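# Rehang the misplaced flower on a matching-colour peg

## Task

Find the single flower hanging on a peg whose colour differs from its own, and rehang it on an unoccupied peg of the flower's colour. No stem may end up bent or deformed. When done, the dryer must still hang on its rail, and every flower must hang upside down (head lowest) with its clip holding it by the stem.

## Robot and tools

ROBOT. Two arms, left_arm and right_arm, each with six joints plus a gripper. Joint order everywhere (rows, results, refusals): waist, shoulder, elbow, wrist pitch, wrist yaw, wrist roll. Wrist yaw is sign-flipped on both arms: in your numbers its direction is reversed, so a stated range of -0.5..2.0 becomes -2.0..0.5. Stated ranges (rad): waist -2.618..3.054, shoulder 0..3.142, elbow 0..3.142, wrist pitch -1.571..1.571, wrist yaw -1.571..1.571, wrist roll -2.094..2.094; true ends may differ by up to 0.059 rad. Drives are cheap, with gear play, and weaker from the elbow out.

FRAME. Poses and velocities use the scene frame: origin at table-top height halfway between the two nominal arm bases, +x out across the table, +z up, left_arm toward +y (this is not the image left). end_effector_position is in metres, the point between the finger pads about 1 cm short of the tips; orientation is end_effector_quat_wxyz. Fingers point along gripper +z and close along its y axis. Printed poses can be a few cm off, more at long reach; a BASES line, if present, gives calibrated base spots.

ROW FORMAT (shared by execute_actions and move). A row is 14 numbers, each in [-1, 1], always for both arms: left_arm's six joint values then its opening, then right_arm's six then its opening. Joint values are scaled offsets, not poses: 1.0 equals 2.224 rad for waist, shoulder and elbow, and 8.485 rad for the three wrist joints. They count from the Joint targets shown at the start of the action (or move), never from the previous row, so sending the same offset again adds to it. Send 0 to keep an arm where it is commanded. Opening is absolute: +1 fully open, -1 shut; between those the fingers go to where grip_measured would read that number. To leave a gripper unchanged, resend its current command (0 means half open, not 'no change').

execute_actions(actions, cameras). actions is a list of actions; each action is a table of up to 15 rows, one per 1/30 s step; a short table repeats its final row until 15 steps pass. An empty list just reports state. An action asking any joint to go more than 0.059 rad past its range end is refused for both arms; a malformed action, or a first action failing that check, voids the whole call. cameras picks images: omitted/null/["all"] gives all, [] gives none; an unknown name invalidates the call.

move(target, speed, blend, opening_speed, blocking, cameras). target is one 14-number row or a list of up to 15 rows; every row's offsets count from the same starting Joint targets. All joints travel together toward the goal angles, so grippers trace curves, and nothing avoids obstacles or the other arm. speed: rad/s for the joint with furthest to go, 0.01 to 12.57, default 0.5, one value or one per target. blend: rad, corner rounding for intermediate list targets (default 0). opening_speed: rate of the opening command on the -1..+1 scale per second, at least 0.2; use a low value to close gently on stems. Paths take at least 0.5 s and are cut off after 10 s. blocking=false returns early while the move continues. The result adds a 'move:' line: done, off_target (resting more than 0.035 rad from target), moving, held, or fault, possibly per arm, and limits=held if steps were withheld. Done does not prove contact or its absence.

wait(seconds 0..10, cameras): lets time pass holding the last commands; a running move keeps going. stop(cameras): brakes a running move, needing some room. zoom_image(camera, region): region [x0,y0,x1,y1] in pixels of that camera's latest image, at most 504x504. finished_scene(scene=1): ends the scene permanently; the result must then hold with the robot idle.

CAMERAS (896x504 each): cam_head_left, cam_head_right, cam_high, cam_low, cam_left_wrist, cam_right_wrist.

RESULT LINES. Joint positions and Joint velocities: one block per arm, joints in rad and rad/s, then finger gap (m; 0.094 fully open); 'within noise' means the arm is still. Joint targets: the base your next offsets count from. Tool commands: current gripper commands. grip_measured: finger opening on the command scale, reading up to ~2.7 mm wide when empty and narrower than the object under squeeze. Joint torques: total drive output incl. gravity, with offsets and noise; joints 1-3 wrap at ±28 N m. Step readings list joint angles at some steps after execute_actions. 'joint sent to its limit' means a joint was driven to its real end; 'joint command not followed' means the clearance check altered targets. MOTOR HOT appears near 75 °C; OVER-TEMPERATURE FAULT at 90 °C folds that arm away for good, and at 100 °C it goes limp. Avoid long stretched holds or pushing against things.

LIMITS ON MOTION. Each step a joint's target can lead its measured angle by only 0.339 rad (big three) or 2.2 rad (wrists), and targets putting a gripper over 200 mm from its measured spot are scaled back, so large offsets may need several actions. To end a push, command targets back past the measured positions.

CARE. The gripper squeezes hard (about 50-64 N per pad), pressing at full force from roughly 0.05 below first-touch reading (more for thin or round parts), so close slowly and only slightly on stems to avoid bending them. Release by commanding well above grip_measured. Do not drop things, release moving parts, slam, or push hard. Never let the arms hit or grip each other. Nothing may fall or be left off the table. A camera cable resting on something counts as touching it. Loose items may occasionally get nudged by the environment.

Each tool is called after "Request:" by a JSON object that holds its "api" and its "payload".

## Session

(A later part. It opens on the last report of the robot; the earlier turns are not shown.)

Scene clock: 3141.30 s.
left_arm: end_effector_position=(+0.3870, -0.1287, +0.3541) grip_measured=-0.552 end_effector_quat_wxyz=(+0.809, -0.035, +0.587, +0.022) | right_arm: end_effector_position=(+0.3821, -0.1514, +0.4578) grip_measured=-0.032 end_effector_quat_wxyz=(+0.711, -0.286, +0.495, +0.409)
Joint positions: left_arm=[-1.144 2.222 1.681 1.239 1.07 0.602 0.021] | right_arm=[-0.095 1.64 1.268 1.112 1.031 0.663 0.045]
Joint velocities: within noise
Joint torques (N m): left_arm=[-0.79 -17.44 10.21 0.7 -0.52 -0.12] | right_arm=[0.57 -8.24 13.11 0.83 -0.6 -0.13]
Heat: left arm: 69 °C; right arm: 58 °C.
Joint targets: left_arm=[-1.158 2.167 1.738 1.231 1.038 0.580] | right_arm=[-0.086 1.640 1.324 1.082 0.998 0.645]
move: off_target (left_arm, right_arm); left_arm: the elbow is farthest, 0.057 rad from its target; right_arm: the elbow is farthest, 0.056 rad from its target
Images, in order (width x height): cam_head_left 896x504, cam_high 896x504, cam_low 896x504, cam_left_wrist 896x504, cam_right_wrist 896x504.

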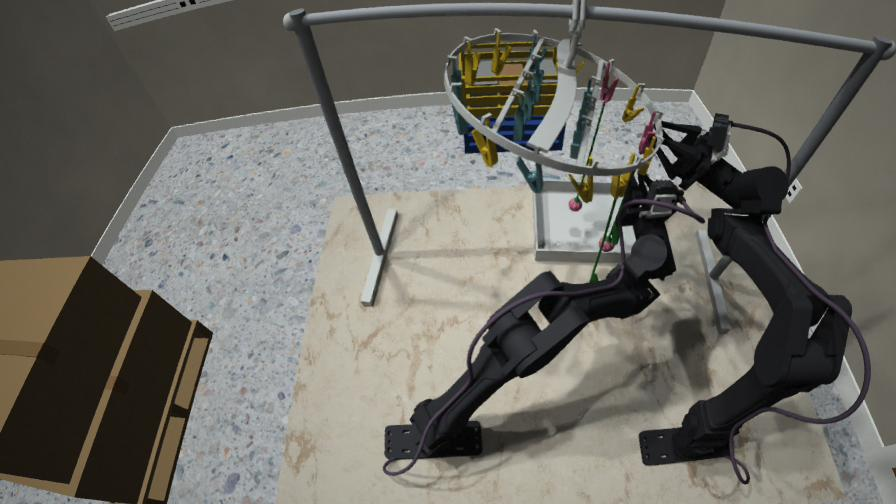

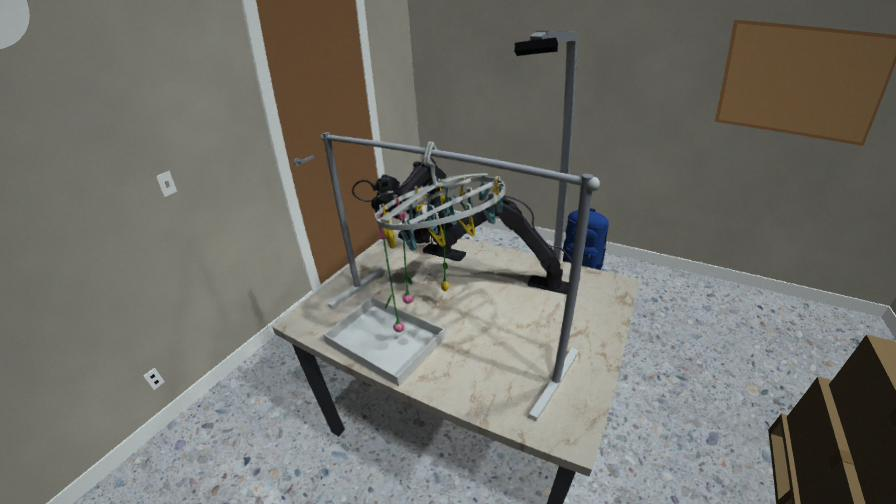

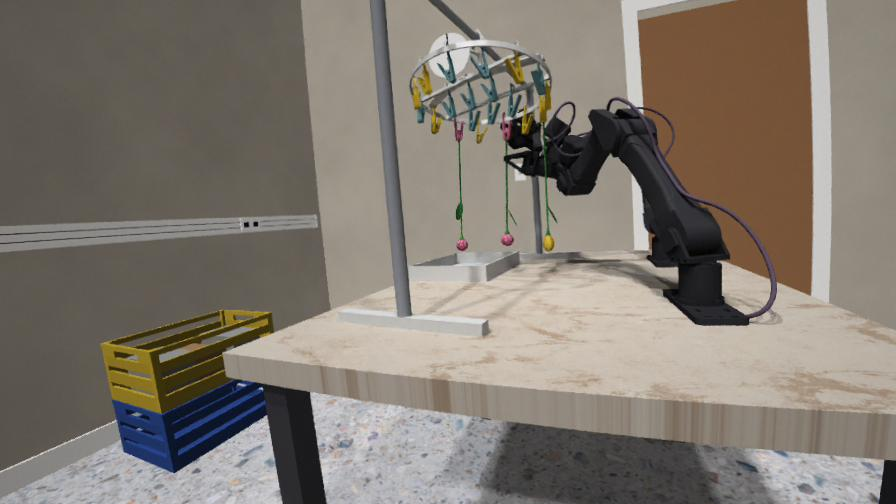

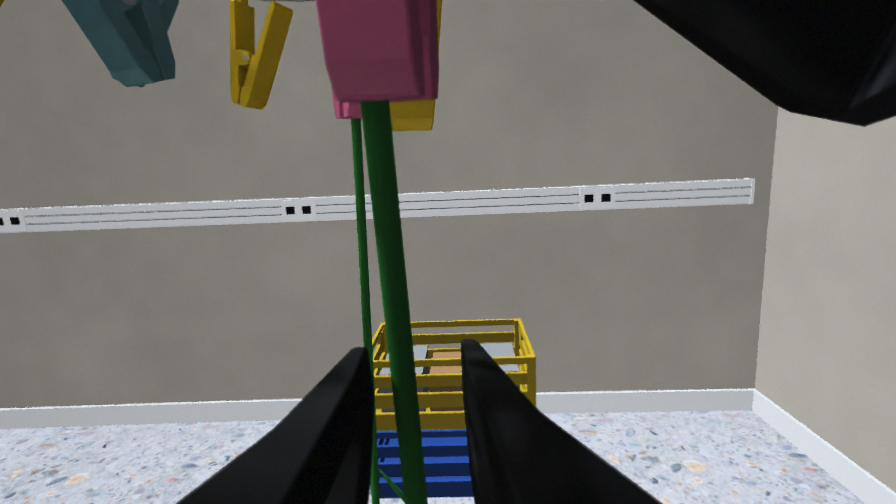

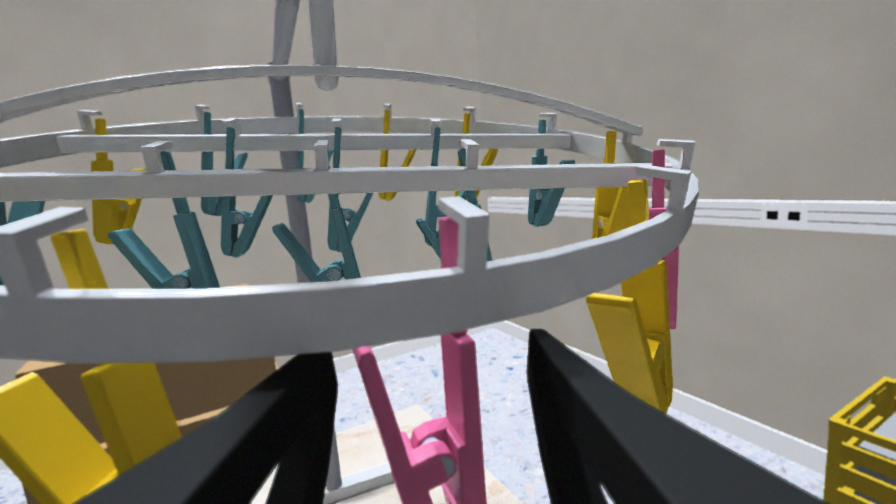

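Request:
{"api": "wait", "payload": {"seconds": 0.2, "cameras": ["cam_low", "cam_right_wrist", "cam_left_wrist", "cam_head_right"]}}

Request:
{"api": "zoom_image", "payload": {"camera": "cam_low", "region": [490, 60, 610, 180]}}

Request:
{"api": "zoom_image", "payload": {"camera": "cam_right_wrist", "region": [240, 264, 600, 504]}}

Scene clock: 3153.90 s.
left_arm: end_effector_position=(+0.3870, -0.1287, +0.3541) grip_measured=-0.552 end_effector_quat_wxyz=(+0.809, -0.035, +0.587, +0.022) | right_arm: end_effector_position=(+0.3821, -0.1514, +0.4578) grip_measured=-0.032 end_effector_quat_wxyz=(+0.711, -0.286, +0.495, +0.409)
Joint positions: left_arm=[-1.144 2.222 1.681 1.239 1.07 0.602 0.021] | right_arm=[-0.095 1.64 1.268 1.112 1.031 0.663 0.045]
Joint velocities: within noise
Joint torques (N m): left_arm=[-0.76 -17.42 10.35 0.71 -0.54 -0.12] | right_arm=[0.57 -8.23 13.11 0.83 -0.6 -0.13]
Heat: left arm: 74 °C; right arm: 58 °C.
Joint targets: left_arm=[-1.158 2.167 1.738 1.231 1.038 0.580] | right_arm=[-0.086 1.640 1.324 1.082 0.998 0.645]
Tool commands: left_gripper/opening=-0.55 right_gripper/opening=-0.03
wait: 0.20 s; at rest from the start
Images, in order (width x height): cam_head_right 896x504, cam_low 896x504, cam_left_wrist 896x504, cam_right_wrist 896x504.

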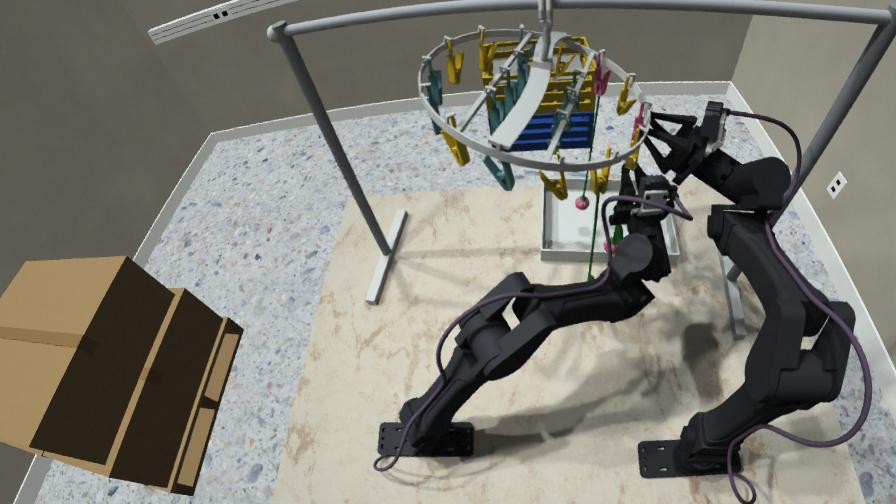

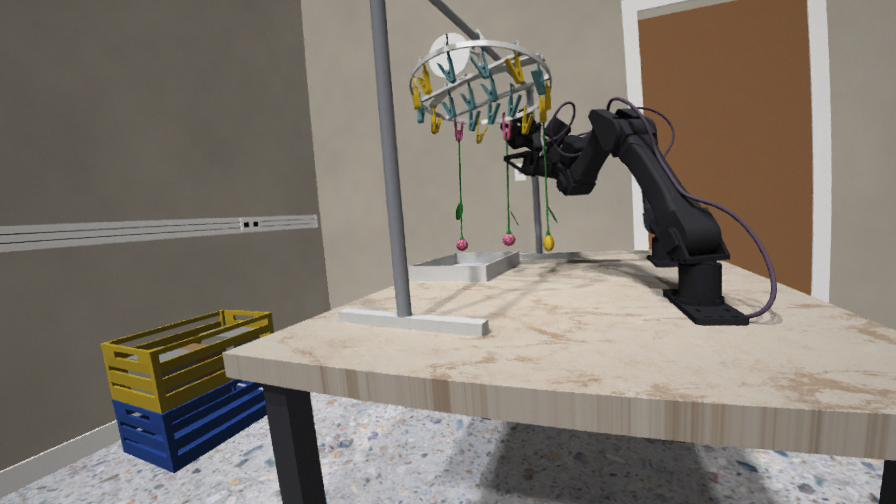

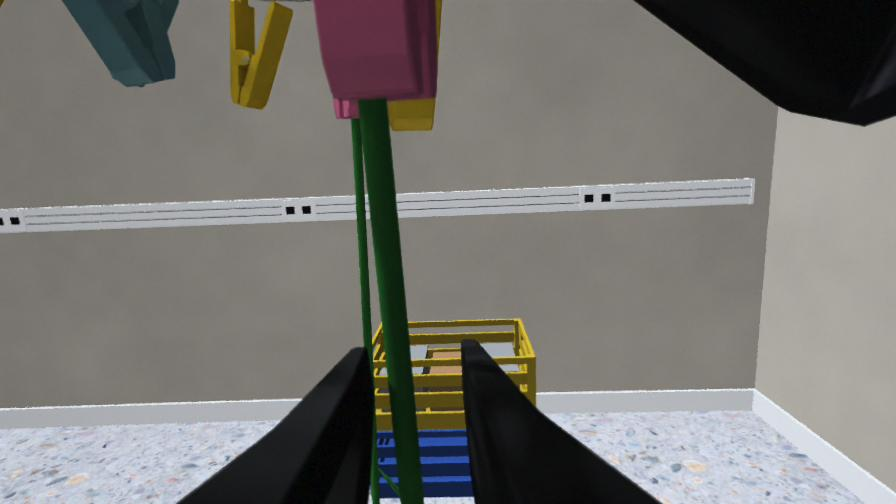

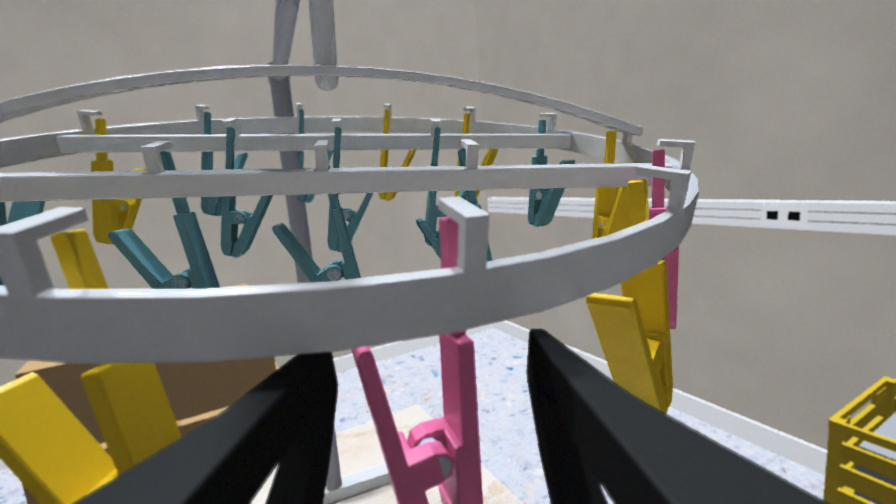

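Scaled by 4.200 from the camera's 896x504 image, which has a finer 1280x720 frame.

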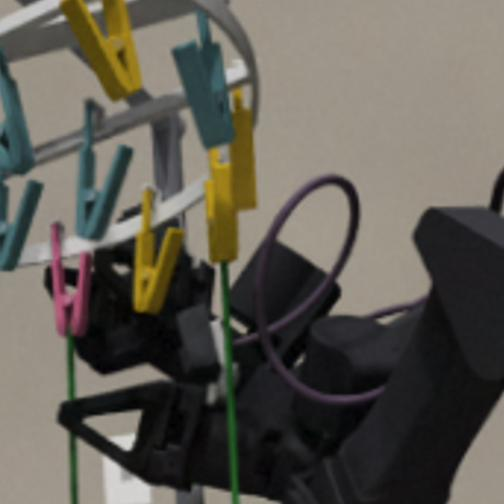

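Scaled by 1.400 from the camera's 896x504 image, which has a finer 1280x720 frame.

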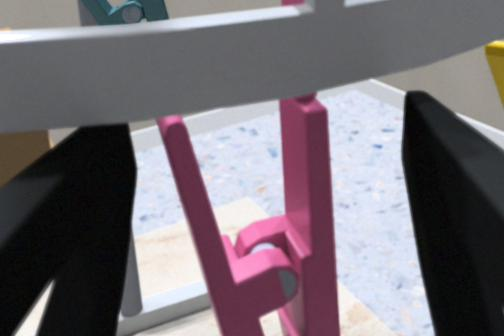

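Request:
{"api": "move", "payload": {"target": [-0.0396, 0.0, -0.0728, 0.0282, 0.0141, 0.01, -0.2, 0, 0, 0, 0, 0, 0, -0.03], "speed": 0.15, "opening_speed": 0.6, "cameras": ["cam_low", "cam_head_left", "cam_head_right", "cam_left_wrist", "cam_right_wrist"]}}

Scene clock: 3217.40 s.
left_arm: end_effector_position=(+0.3420, -0.1454, +0.3276) grip_measured=-0.202 end_effector_quat_wxyz=(+0.796, -0.020, +0.605, +0.021) | right_arm: end_effector_position=(+0.3821, -0.1514, +0.4578) grip_measured=-0.032 end_effector_quat_wxyz=(+0.711, -0.286, +0.495, +0.409)
Joint positions: left_arm=[-1.246 2.219 1.59 1.348 1.153 0.668 0.037] | right_arm=[-0.095 1.64 1.268 1.112 1.031 0.663 0.045]
Joint velocities: within noise
Joint torques (N m): left_arm=[-0.13 -17.1 4.04 1.84 -0.2 0.05] | right_arm=[0.57 -8.24 13.12 0.83 -0.6 -0.13]
Heat: left arm: 81 °C; right arm: 58 °C. Fold the left arm in close to its base, or ease its load, before you think long.
Joint targets: left_arm=[-1.246 2.167 1.576 1.470 1.157 0.665] | right_arm=[-0.086 1.640 1.324 1.082 0.998 0.645]
MOTOR HOT: the shoulder of the left arm reports 81 °C; the controller's stop level is 90 °C. To cool a motor, set the load down, stop pushing, or move to a pose that needs little force.
move: off_target (left_arm, right_arm); left_arm: the wrist pitch is farthest, 0.122 rad from its target; right_arm: the elbow is farthest, 0.056 rad from its target
Images, in order (width x height): cam_head_left 896x504, cam_head_right 896x504, cam_low 896x504, cam_left_wrist 896x504, cam_right_wrist 896x504.

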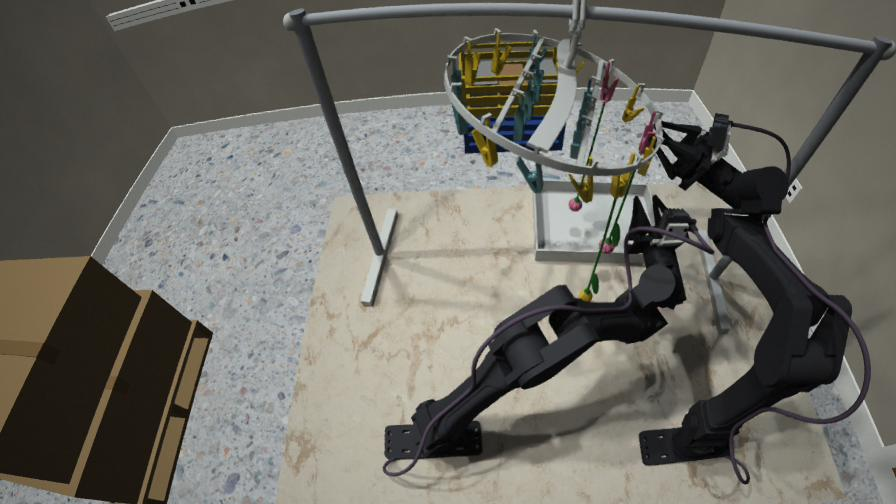

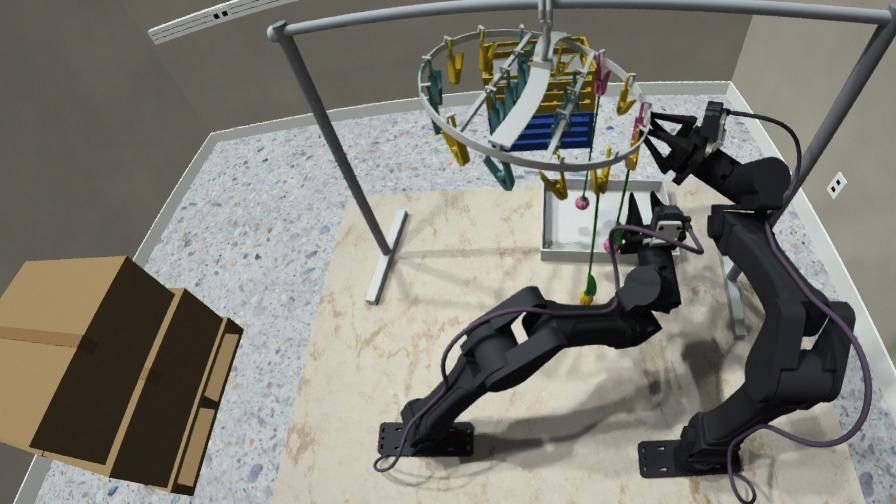

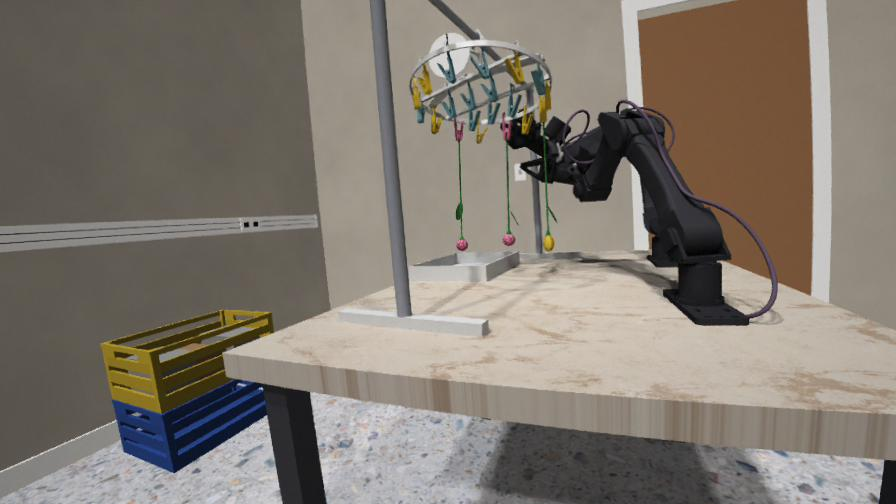

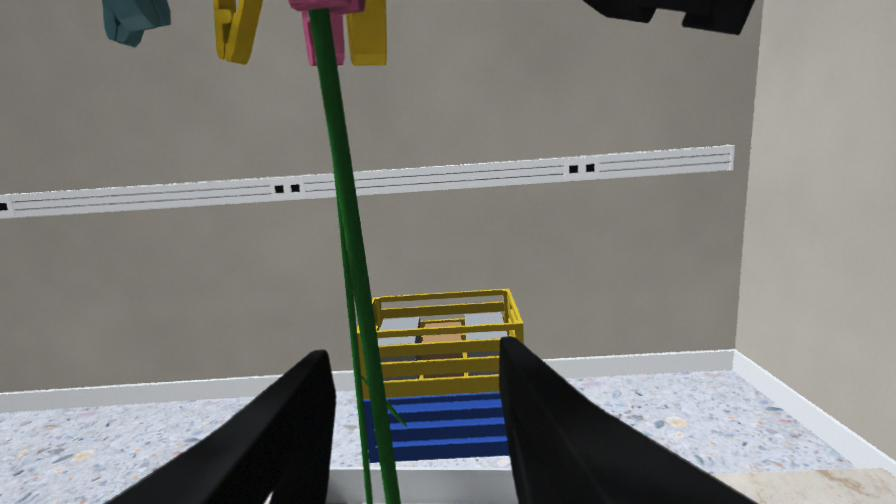

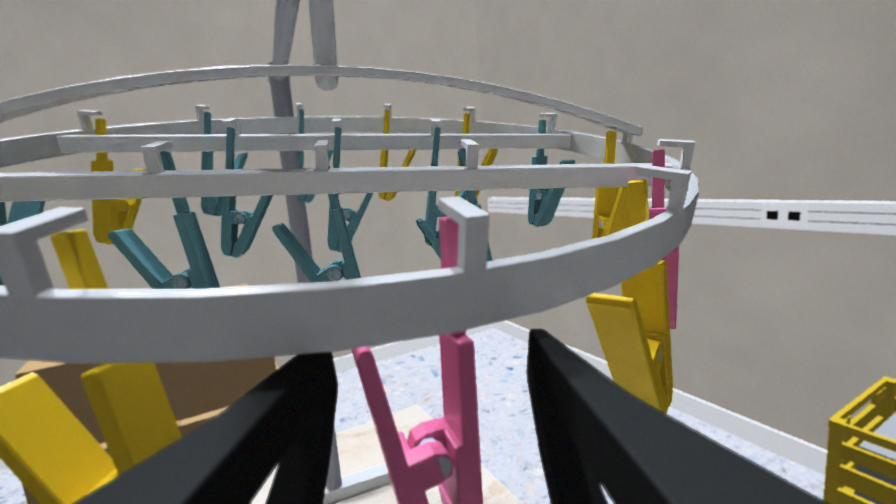

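Request:
{"api": "move", "payload": {"target": [[-0.027, 0, -0.0674, 0, 0, 0, -0.2, 0, 0, 0, 0, 0, 0, -0.03],[-0.027, 0, -0.1574, 0.0035, -0.0303, -0.0077, -0.2, 0, 0, 0, 0, 0, 0, -0.03],[-0.0018, -0.1425, -0.2815, -0.0024, -0.0656, -0.0312, -0.2, 0, 0, 0, 0, 0, 0, -0.03],[0.0207, -0.3674, -0.4388, -0.02, -0.1128, -0.0666, -0.2, 0, 0, 0, 0, 0, 0, -0.03],[0.0656, -0.5922, -0.5737, -0.0554, -0.1364, -0.0784, -0.2, 0, 0, 0, 0, 0, 0, -0.03]], "speed": [0.4, 0.5, 0.6, 0.7, 0.7], "blend": [0.05, 0.05, 0.05, 0.05, 0], "cameras": ["cam_low", "cam_head_left", "cam_head_right", "cam_high", "cam_right_wrist"]}}

Scene clock: 3311.40 s.
left_arm: end_effector_position=(+0.1528, +0.0093, +0.3577) grip_measured=-0.202 end_effector_quat_wxyz=(+0.745, +0.262, +0.447, -0.421) | right_arm: end_effector_position=(+0.3821, -0.1514, +0.4578) grip_measured=-0.032 end_effector_quat_wxyz=(+0.711, -0.286, +0.495, +0.409)
Joint positions: left_arm=[-1.101 0.867 0.315 1.034 -0.001 0.016 0.038] | right_arm=[-0.095 1.64 1.268 1.112 1.031 0.663 0.045]
Joint velocities: within noise
Joint torques (N m): left_arm=[0.49 -2.03 4.63 1.01 -0.03 -0.05] | right_arm=[0.57 -8.24 13.12 0.83 -0.6 -0.13]
Heat: left arm: 79 °C; right arm: 59 °C. Fold the left arm in close to its base, or ease its load, before you think long.
Joint targets: left_arm=[-1.100 0.849 0.300 1.000 0.000 0.000] | right_arm=[-0.086 1.640 1.324 1.082 0.998 0.645]
MOTOR HOT: still on. The shoulder of the left arm reports 79 °C.
move: off_target (right_arm); right_arm: the elbow is farthest, 0.056 rad from its target
Images, in order (width x height): cam_head_left 896x504, cam_head_right 896x504, cam_high 896x504, cam_low 896x504, cam_right_wrist 896x504.

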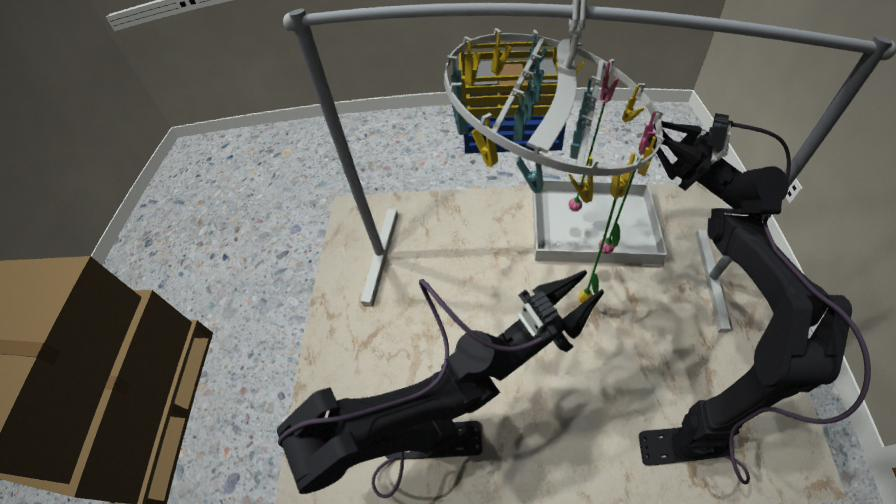

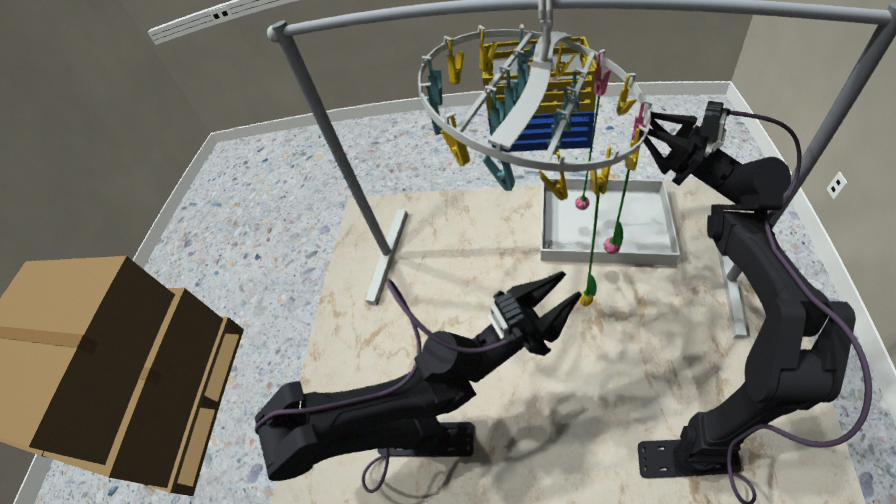

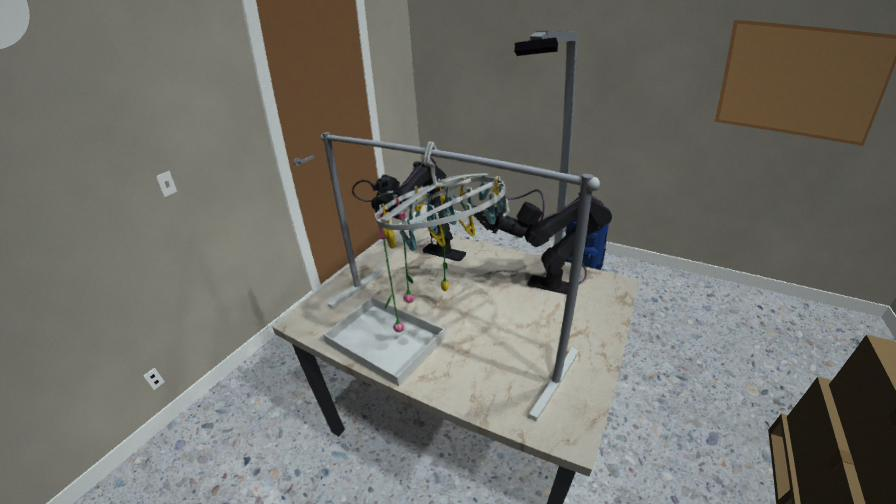

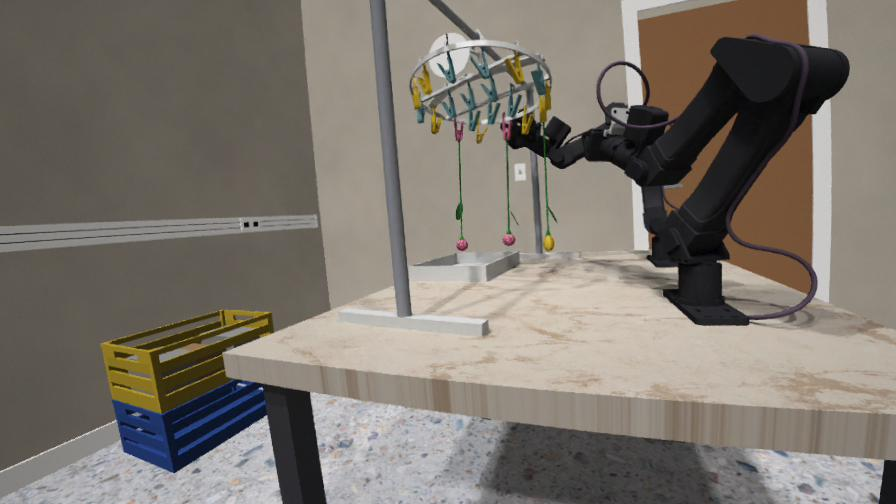

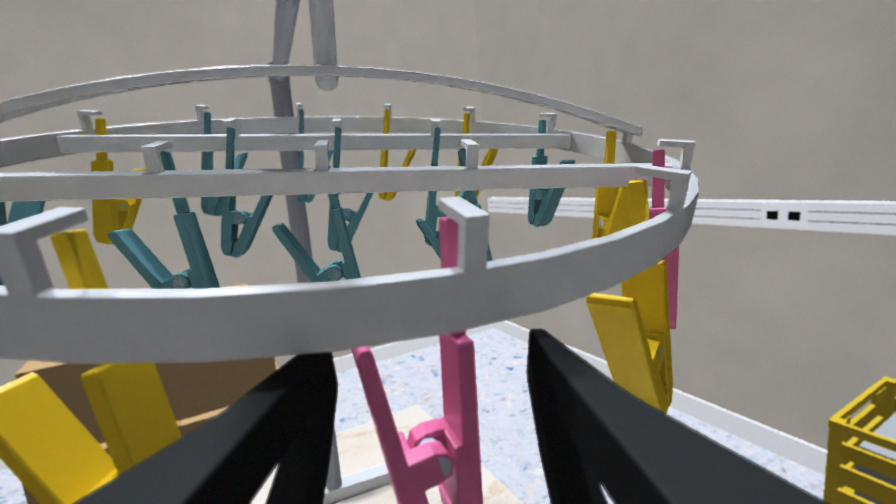

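Request:
{"api": "move", "payload": {"target": [0, 0, 0, 0, 0, 0, -0.2, 0, 0, -0.0603, 0, 0, 0, -0.03], "speed": 0.08, "cameras": ["cam_low", "cam_right_wrist", "cam_head_right"]}}

Request:
{"api": "zoom_image", "payload": {"camera": "cam_low", "region": [400, 30, 580, 270]}}

Scene clock: 3342.40 s.
left_arm: end_effector_position=(+0.1527, +0.0090, +0.3574) grip_measured=-0.202 end_effector_quat_wxyz=(+0.744, +0.263, +0.447, -0.421) | right_arm: end_effector_position=(+0.3861, -0.1518, +0.4350) grip_measured=-0.032 end_effector_quat_wxyz=(+0.696, -0.271, +0.515, +0.420)
Joint positions: left_arm=[-1.101 0.867 0.315 1.032 -0.002 0.015 0.038] | right_arm=[-0.095 1.64 1.206 1.112 1.031 0.663 0.045]
Joint velocities: within noise
Joint torques (N m): left_arm=[0.64 -2.13 4.62 0.96 -0.05 -0.06] | right_arm=[0.57 -8.24 6.16 0.91 -0.57 -0.13]
Heat: left arm: 63 °C; right arm: 57 °C.
Joint targets: left_arm=[-1.100 0.849 0.300 1.000 0.000 0.000] | right_arm=[-0.086 1.640 1.190 1.082 0.998 0.645]
MOTOR HOT: cleared for the motors of the left arm.
move: done
Images, in order (width x height): cam_head_right 896x504, cam_low 896x504, cam_right_wrist 896x504.

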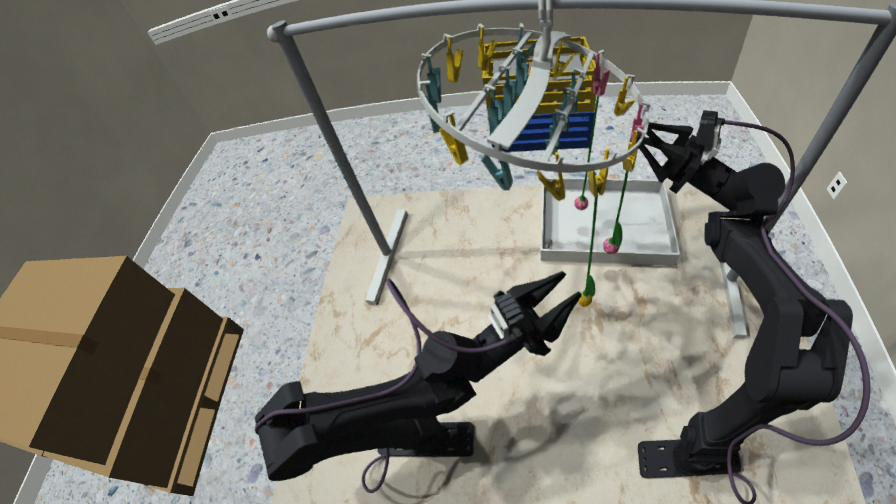

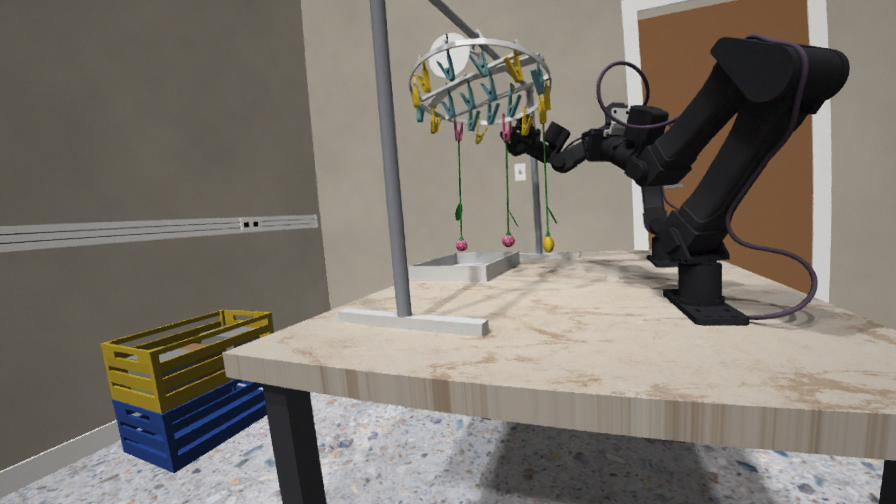

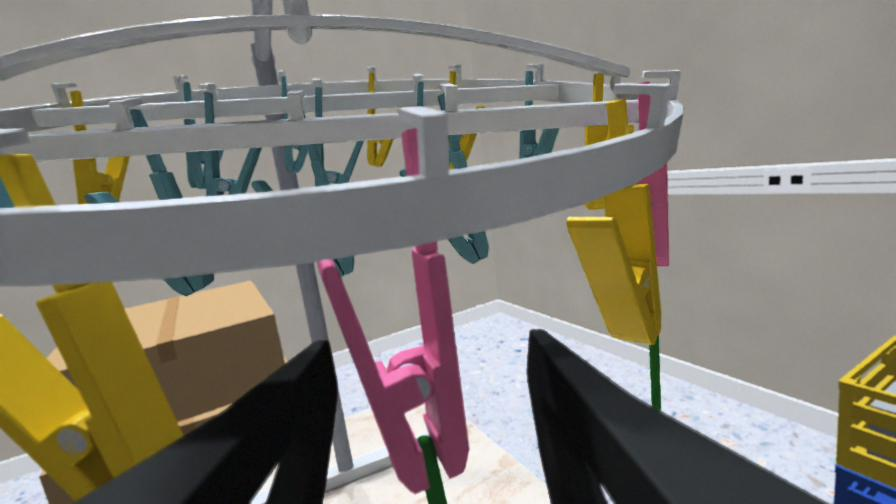

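Scaled by 2.100 from the camera's 896x504 image, which has a finer 1280x720 frame.

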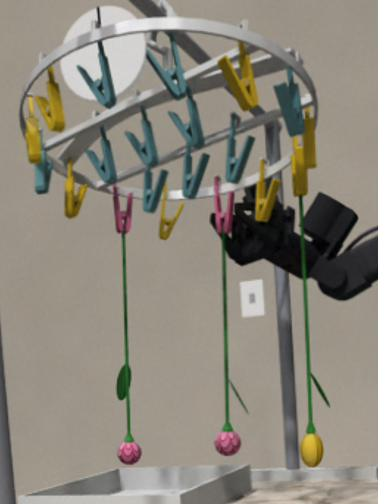

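Request:
{"api": "move", "payload": {"target": [[0, 0, 0, 0, 0, 0, -0.2, 0, -0.0135, 0, 0.013, 0.0042, 0.0024, -0.03],[0, 0, 0, 0, 0, 0, -0.2, -0.1066, -0.0477, -0.0445, 0.0297, 0.0318, 0.0183, -0.03]], "speed": [0.2, 0.12], "cameras": ["cam_low", "cam_right_wrist", "cam_head_right"]}}

Scene clock: 3392.83 s.
left_arm: end_effector_position=(+0.1527, +0.0090, +0.3574) grip_measured=-0.202 end_effector_quat_wxyz=(+0.744, +0.263, +0.447, -0.421) | right_arm: end_effector_position=(+0.3478, -0.2153, +0.4181) grip_measured=-0.032 end_effector_quat_wxyz=(+0.681, -0.302, +0.546, +0.384)
Joint positions: left_arm=[-1.101 0.867 0.315 1.032 -0.002 0.015 0.038] | right_arm=[-0.324 1.57 1.108 1.278 1.261 0.8 0.045]
Joint velocities: within noise
Joint torques (N m): left_arm=[0.46 -2 4.74 0.98 -0.02 -0.09] | right_arm=[-0.42 -10.52 5.82 1.4 -0.26 0.08]
Heat: left arm: 59 °C; right arm: 44 °C.
Joint targets: left_arm=[-1.100 0.849 0.300 1.000 0.000 0.000] | right_arm=[-0.323 1.534 1.091 1.334 1.267 0.800]
move: off_target (right_arm); right_arm: the wrist pitch is farthest, 0.056 rad from its target
Images, in order (width x height): cam_head_right 896x504, cam_low 896x504, cam_right_wrist 896x504.

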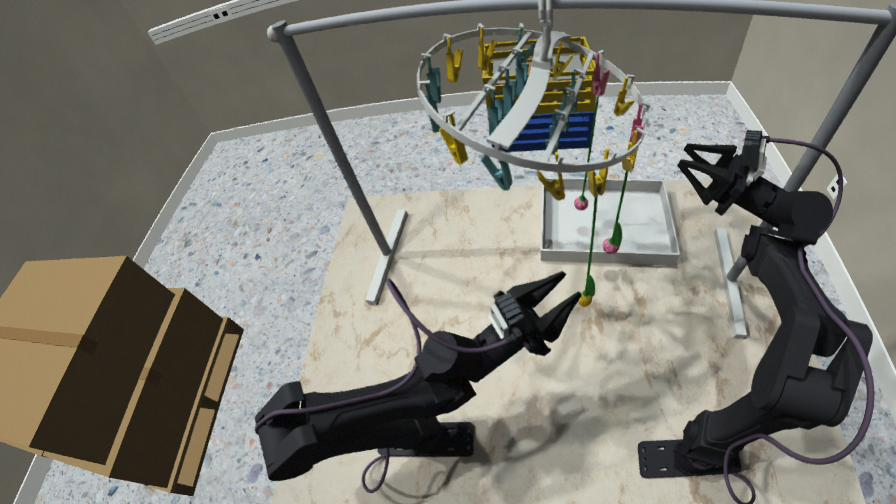

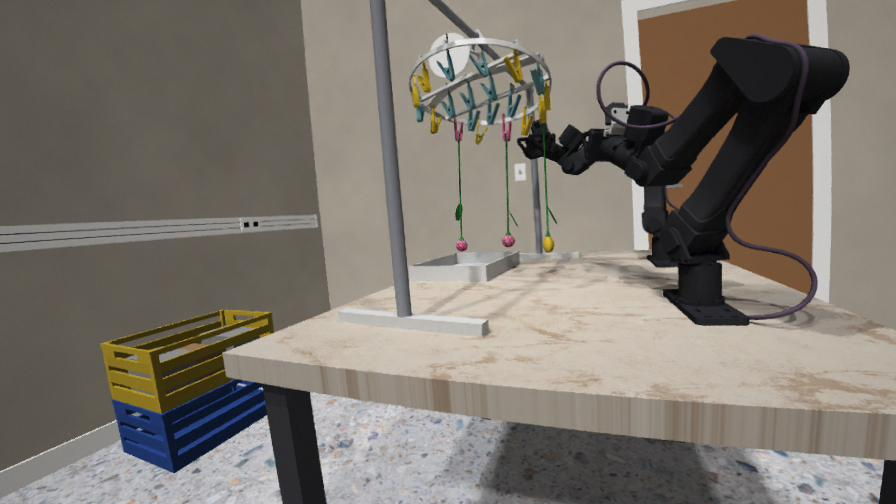

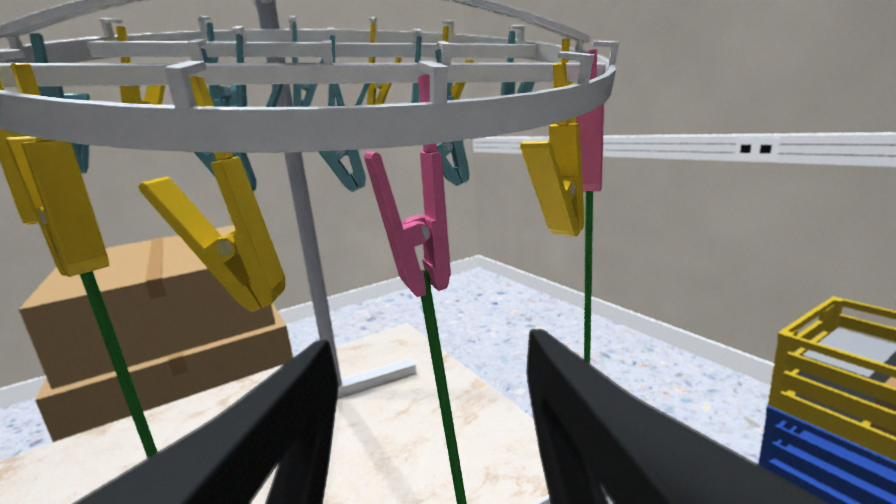

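Request:
{"api": "zoom_image", "payload": {"camera": "cam_right_wrist", "region": [340, 130, 500, 310]}}

Request:
{"api": "zoom_image", "payload": {"camera": "cam_low", "region": [400, 20, 580, 260]}}

Scaled by 2.800 from the camera's 896x504 image, which has a finer 1280x720 frame.

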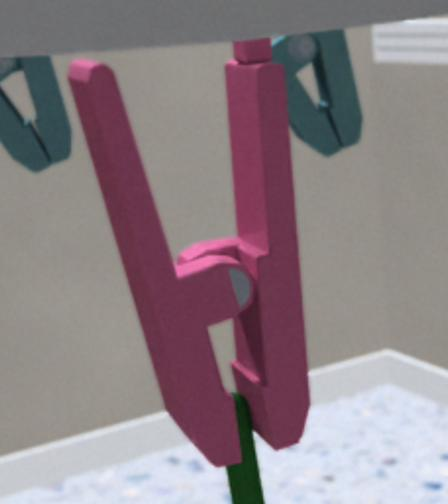

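Scaled by 2.100 from the camera's 896x504 image, which has a finer 1280x720 frame.

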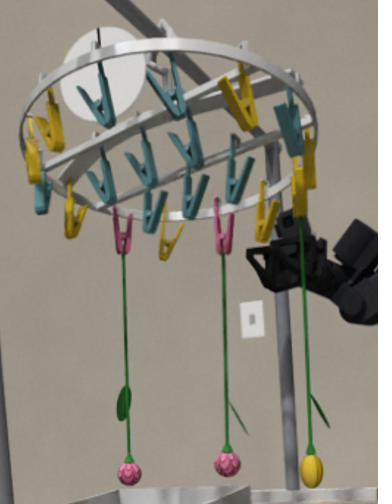

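Request:
{"api": "finished_scene", "payload": {"scene": 1}}

The scene is finished: the task was done.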